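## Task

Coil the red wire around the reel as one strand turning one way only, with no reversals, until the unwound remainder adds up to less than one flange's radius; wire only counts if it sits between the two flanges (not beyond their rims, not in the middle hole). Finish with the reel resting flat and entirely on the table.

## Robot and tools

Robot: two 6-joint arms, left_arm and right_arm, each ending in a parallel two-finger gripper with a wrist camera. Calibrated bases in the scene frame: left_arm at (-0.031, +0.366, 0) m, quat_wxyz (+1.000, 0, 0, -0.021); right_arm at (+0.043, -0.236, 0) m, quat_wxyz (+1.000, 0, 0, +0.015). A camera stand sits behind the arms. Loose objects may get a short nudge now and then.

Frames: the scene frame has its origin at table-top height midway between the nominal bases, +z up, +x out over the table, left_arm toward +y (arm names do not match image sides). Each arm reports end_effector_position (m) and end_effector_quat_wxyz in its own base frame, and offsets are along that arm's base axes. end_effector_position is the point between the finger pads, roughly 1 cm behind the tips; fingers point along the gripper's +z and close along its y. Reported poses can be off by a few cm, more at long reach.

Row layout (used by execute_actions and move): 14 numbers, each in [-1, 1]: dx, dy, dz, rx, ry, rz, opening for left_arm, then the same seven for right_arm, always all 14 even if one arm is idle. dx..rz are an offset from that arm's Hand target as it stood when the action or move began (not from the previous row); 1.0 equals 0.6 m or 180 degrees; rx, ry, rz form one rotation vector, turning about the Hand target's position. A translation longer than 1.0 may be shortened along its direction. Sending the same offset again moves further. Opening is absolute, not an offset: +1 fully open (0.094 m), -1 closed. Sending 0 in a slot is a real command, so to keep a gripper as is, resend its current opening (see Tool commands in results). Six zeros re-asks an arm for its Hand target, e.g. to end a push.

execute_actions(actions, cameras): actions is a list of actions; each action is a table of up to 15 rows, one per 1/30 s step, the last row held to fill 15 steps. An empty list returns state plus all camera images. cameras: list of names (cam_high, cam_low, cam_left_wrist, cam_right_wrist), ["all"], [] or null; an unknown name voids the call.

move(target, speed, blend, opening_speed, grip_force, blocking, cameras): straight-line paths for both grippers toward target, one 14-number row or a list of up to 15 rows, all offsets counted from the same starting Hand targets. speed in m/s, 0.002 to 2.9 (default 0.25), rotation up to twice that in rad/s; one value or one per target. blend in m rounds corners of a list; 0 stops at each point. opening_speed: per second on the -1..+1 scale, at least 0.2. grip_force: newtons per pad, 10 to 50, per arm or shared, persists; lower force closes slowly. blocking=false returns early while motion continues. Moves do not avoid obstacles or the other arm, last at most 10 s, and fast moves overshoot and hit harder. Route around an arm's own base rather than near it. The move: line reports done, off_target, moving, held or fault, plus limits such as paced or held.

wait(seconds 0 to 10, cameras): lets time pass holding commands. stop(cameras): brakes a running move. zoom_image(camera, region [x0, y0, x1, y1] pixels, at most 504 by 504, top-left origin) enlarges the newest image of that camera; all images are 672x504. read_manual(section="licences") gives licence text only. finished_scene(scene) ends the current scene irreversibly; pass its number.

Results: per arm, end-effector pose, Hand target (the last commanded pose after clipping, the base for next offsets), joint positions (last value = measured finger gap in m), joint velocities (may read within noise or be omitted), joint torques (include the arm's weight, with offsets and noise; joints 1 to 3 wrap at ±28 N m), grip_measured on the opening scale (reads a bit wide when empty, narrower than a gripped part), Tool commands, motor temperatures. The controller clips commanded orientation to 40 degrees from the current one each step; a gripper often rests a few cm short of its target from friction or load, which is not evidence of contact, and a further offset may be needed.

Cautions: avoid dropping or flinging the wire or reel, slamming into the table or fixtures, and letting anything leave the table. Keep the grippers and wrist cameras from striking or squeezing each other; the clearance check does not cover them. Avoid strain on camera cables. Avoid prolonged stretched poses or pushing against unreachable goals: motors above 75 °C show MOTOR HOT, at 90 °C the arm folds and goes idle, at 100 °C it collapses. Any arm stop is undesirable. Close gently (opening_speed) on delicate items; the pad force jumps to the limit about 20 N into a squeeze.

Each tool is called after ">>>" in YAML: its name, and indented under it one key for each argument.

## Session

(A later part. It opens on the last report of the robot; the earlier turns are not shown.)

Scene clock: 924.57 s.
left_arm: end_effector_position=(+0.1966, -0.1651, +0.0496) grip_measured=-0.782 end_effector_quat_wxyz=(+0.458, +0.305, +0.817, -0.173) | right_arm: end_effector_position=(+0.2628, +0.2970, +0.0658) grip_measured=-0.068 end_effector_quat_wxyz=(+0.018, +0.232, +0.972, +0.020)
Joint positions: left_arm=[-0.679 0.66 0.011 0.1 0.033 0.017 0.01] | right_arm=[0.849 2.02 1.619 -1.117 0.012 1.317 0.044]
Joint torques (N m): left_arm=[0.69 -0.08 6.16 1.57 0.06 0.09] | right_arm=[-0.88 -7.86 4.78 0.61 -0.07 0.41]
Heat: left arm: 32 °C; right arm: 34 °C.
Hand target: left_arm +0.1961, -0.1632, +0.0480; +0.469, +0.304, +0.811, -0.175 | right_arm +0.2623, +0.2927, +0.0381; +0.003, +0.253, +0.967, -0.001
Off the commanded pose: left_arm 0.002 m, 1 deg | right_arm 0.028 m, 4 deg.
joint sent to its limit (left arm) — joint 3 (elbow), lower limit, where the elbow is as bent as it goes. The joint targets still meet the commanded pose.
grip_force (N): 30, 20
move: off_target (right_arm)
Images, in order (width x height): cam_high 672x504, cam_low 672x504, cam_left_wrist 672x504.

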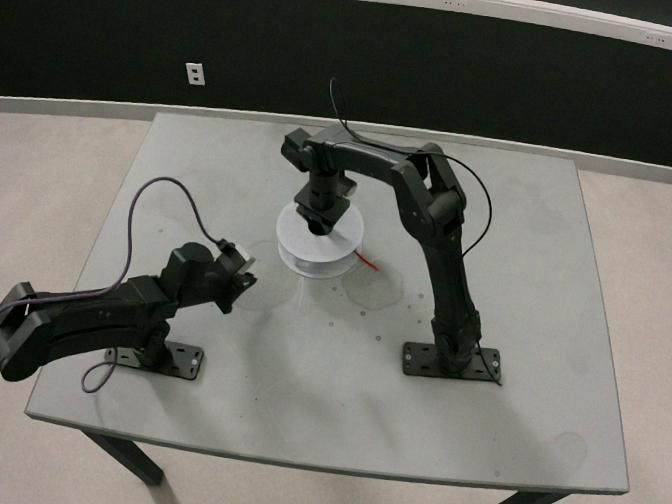

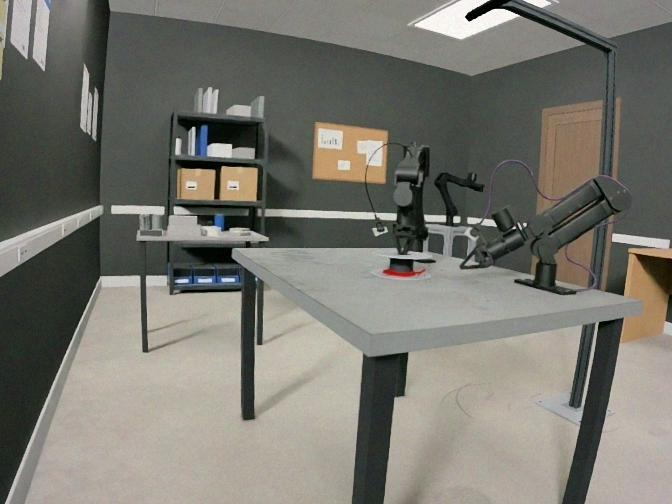

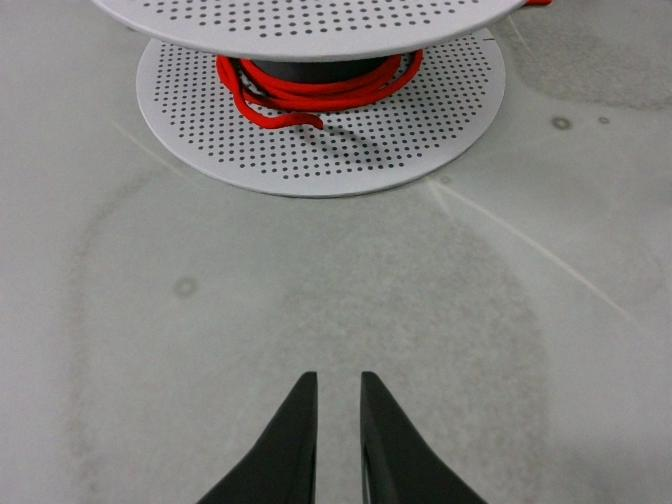

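>>> move:
  target: [0,0,0,0,0,0,-0.78,0.001,0.007,0.018,0,0,0,-0.95]
  opening_speed: 0.4
  speed: 0.08

>>> move:
  target:
    - [0,0,0,0,0,0,-0.78,0,0,0.15,0,0,0,-0.95]
    - [0,0,0,0,0,0,-0.78,-0.08,-0.05,0.4,0,0,0.2,-0.95]
  cameras: ["all"]

>>> zoom_image:
  camera: "cam_low"
  region: [350, 220, 480, 320]

>>> zoom_image:
  camera: "cam_high"
  region: [250, 180, 420, 320]

Scene clock: 931.70 s.
left_arm: end_effector_position=(+0.1966, -0.1651, +0.0495) grip_measured=-0.782 end_effector_quat_wxyz=(+0.458, +0.305, +0.817, -0.173) | right_arm: end_effector_position=(+0.2629, +0.2972, +0.0566) grip_measured=-0.948 end_effector_quat_wxyz=(+0.010, +0.248, +0.969, +0.007)
Joint positions: left_arm=[-0.679 0.66 0.011 0.1 0.033 0.017 0.01] | right_arm=[0.849 2.057 1.638 -1.13 0.012 1.35 0.002]
Joint torques (N m): left_arm=[0.65 0.05 6.16 1.6 0.06 0.09] | right_arm=[-0.4 -10.4 7.68 0.25 -0.05 0.11]
Heat: left arm: 32 °C; right arm: 34 °C.
Hand target: left_arm +0.1964, -0.1635, +0.0484; +0.459, +0.306, +0.816, -0.171 (not the last commanded pose) | right_arm +0.2629, +0.2970, +0.0489; +0.003, +0.253, +0.967, -0.001
Off the commanded pose: left_arm 0.002 m, 1 deg | right_arm 0.008 m, 1 deg.
grip_force (N): 30, 20
move: done

Scene clock: 934.90 s.
left_arm: end_effector_position=(+0.1966, -0.1651, +0.0495) grip_measured=-0.782 end_effector_quat_wxyz=(+0.458, +0.305, +0.817, -0.173) | right_arm: end_effector_position=(+0.2208, +0.2688, +0.2832) grip_measured=-0.948 end_effector_quat_wxyz=(+0.118, -0.048, +0.984, +0.124)
Joint positions: left_arm=[-0.679 0.66 0.011 0.1 0.033 0.017 0.01] | right_arm=[0.885 1.694 2.036 -1.567 0.009 0.785 0.002]
Joint torques (N m): left_arm=[0.66 0.06 6.13 1.6 0.06 0.08] | right_arm=[0.69 -9.22 7.45 0.72 -0.06 -0.12]
Heat: left arm: 32 °C; right arm: 34 °C.
Hand target: left_arm +0.1964, -0.1635, +0.0484; +0.459, +0.306, +0.816, -0.171 | right_arm +0.2150, +0.2669, +0.2890; +0.003, -0.058, +0.998, +0.000
Off the commanded pose: left_arm 0.002 m, 0 deg | right_arm 0.008 m, 20 deg.
joint sent to its limit (right arm) — joint 4 (wrist pitch), lower limit. The joint targets are off in orientation, not in position.
grip_force (N): 30, 20
move: off_target (right_arm)

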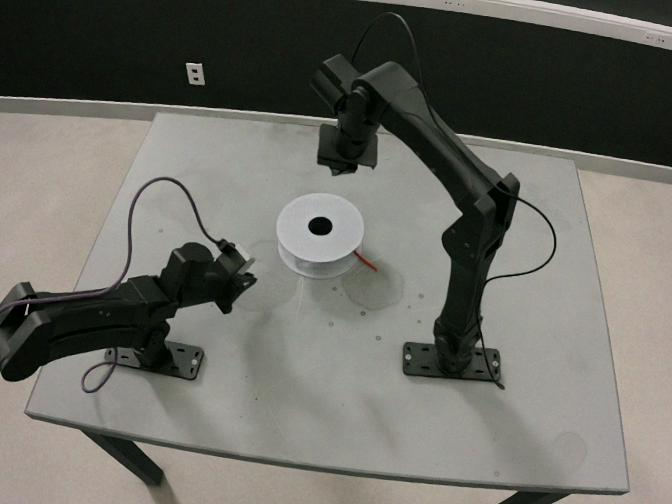

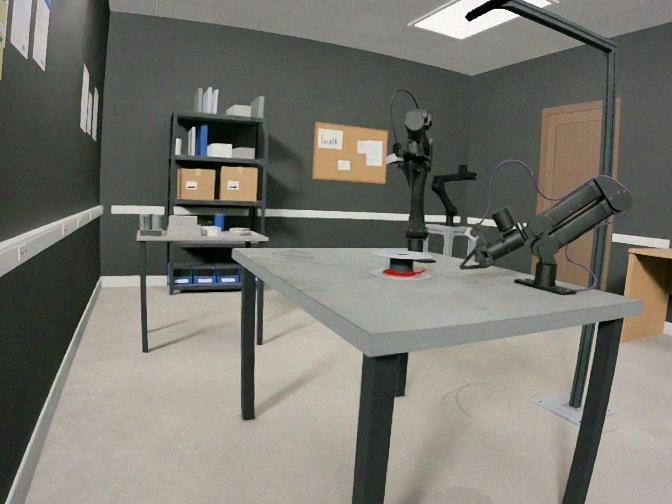

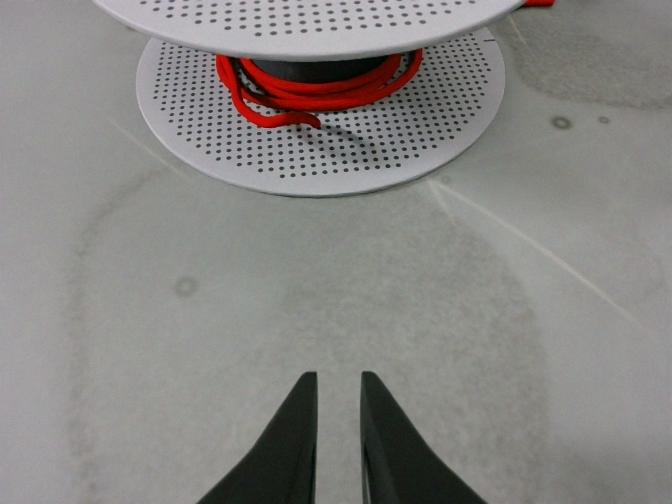

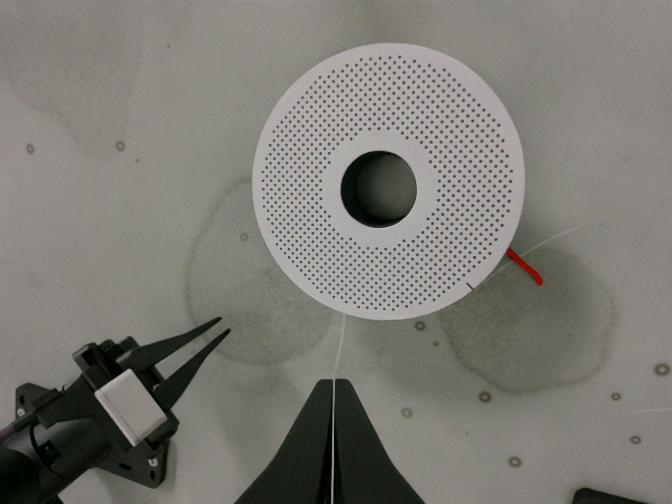

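Scaled by 3.877 from the camera's 672x504 image, which has a finer 960x720 frame.

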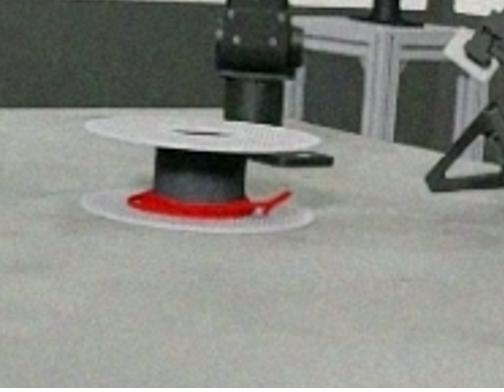

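Scaled by 2.965 from the camera's 672x504 image, which has a finer 960x720 frame.

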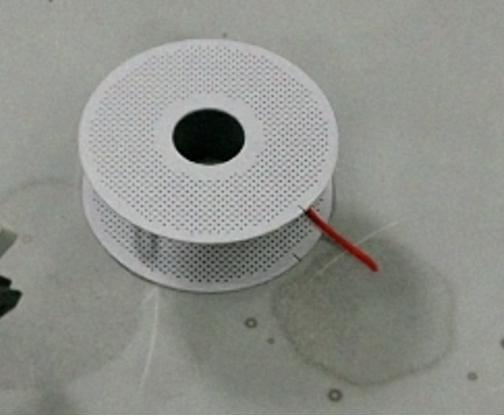

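>>> finished_scene:
  scene: 1

The scene is finished: the task was done.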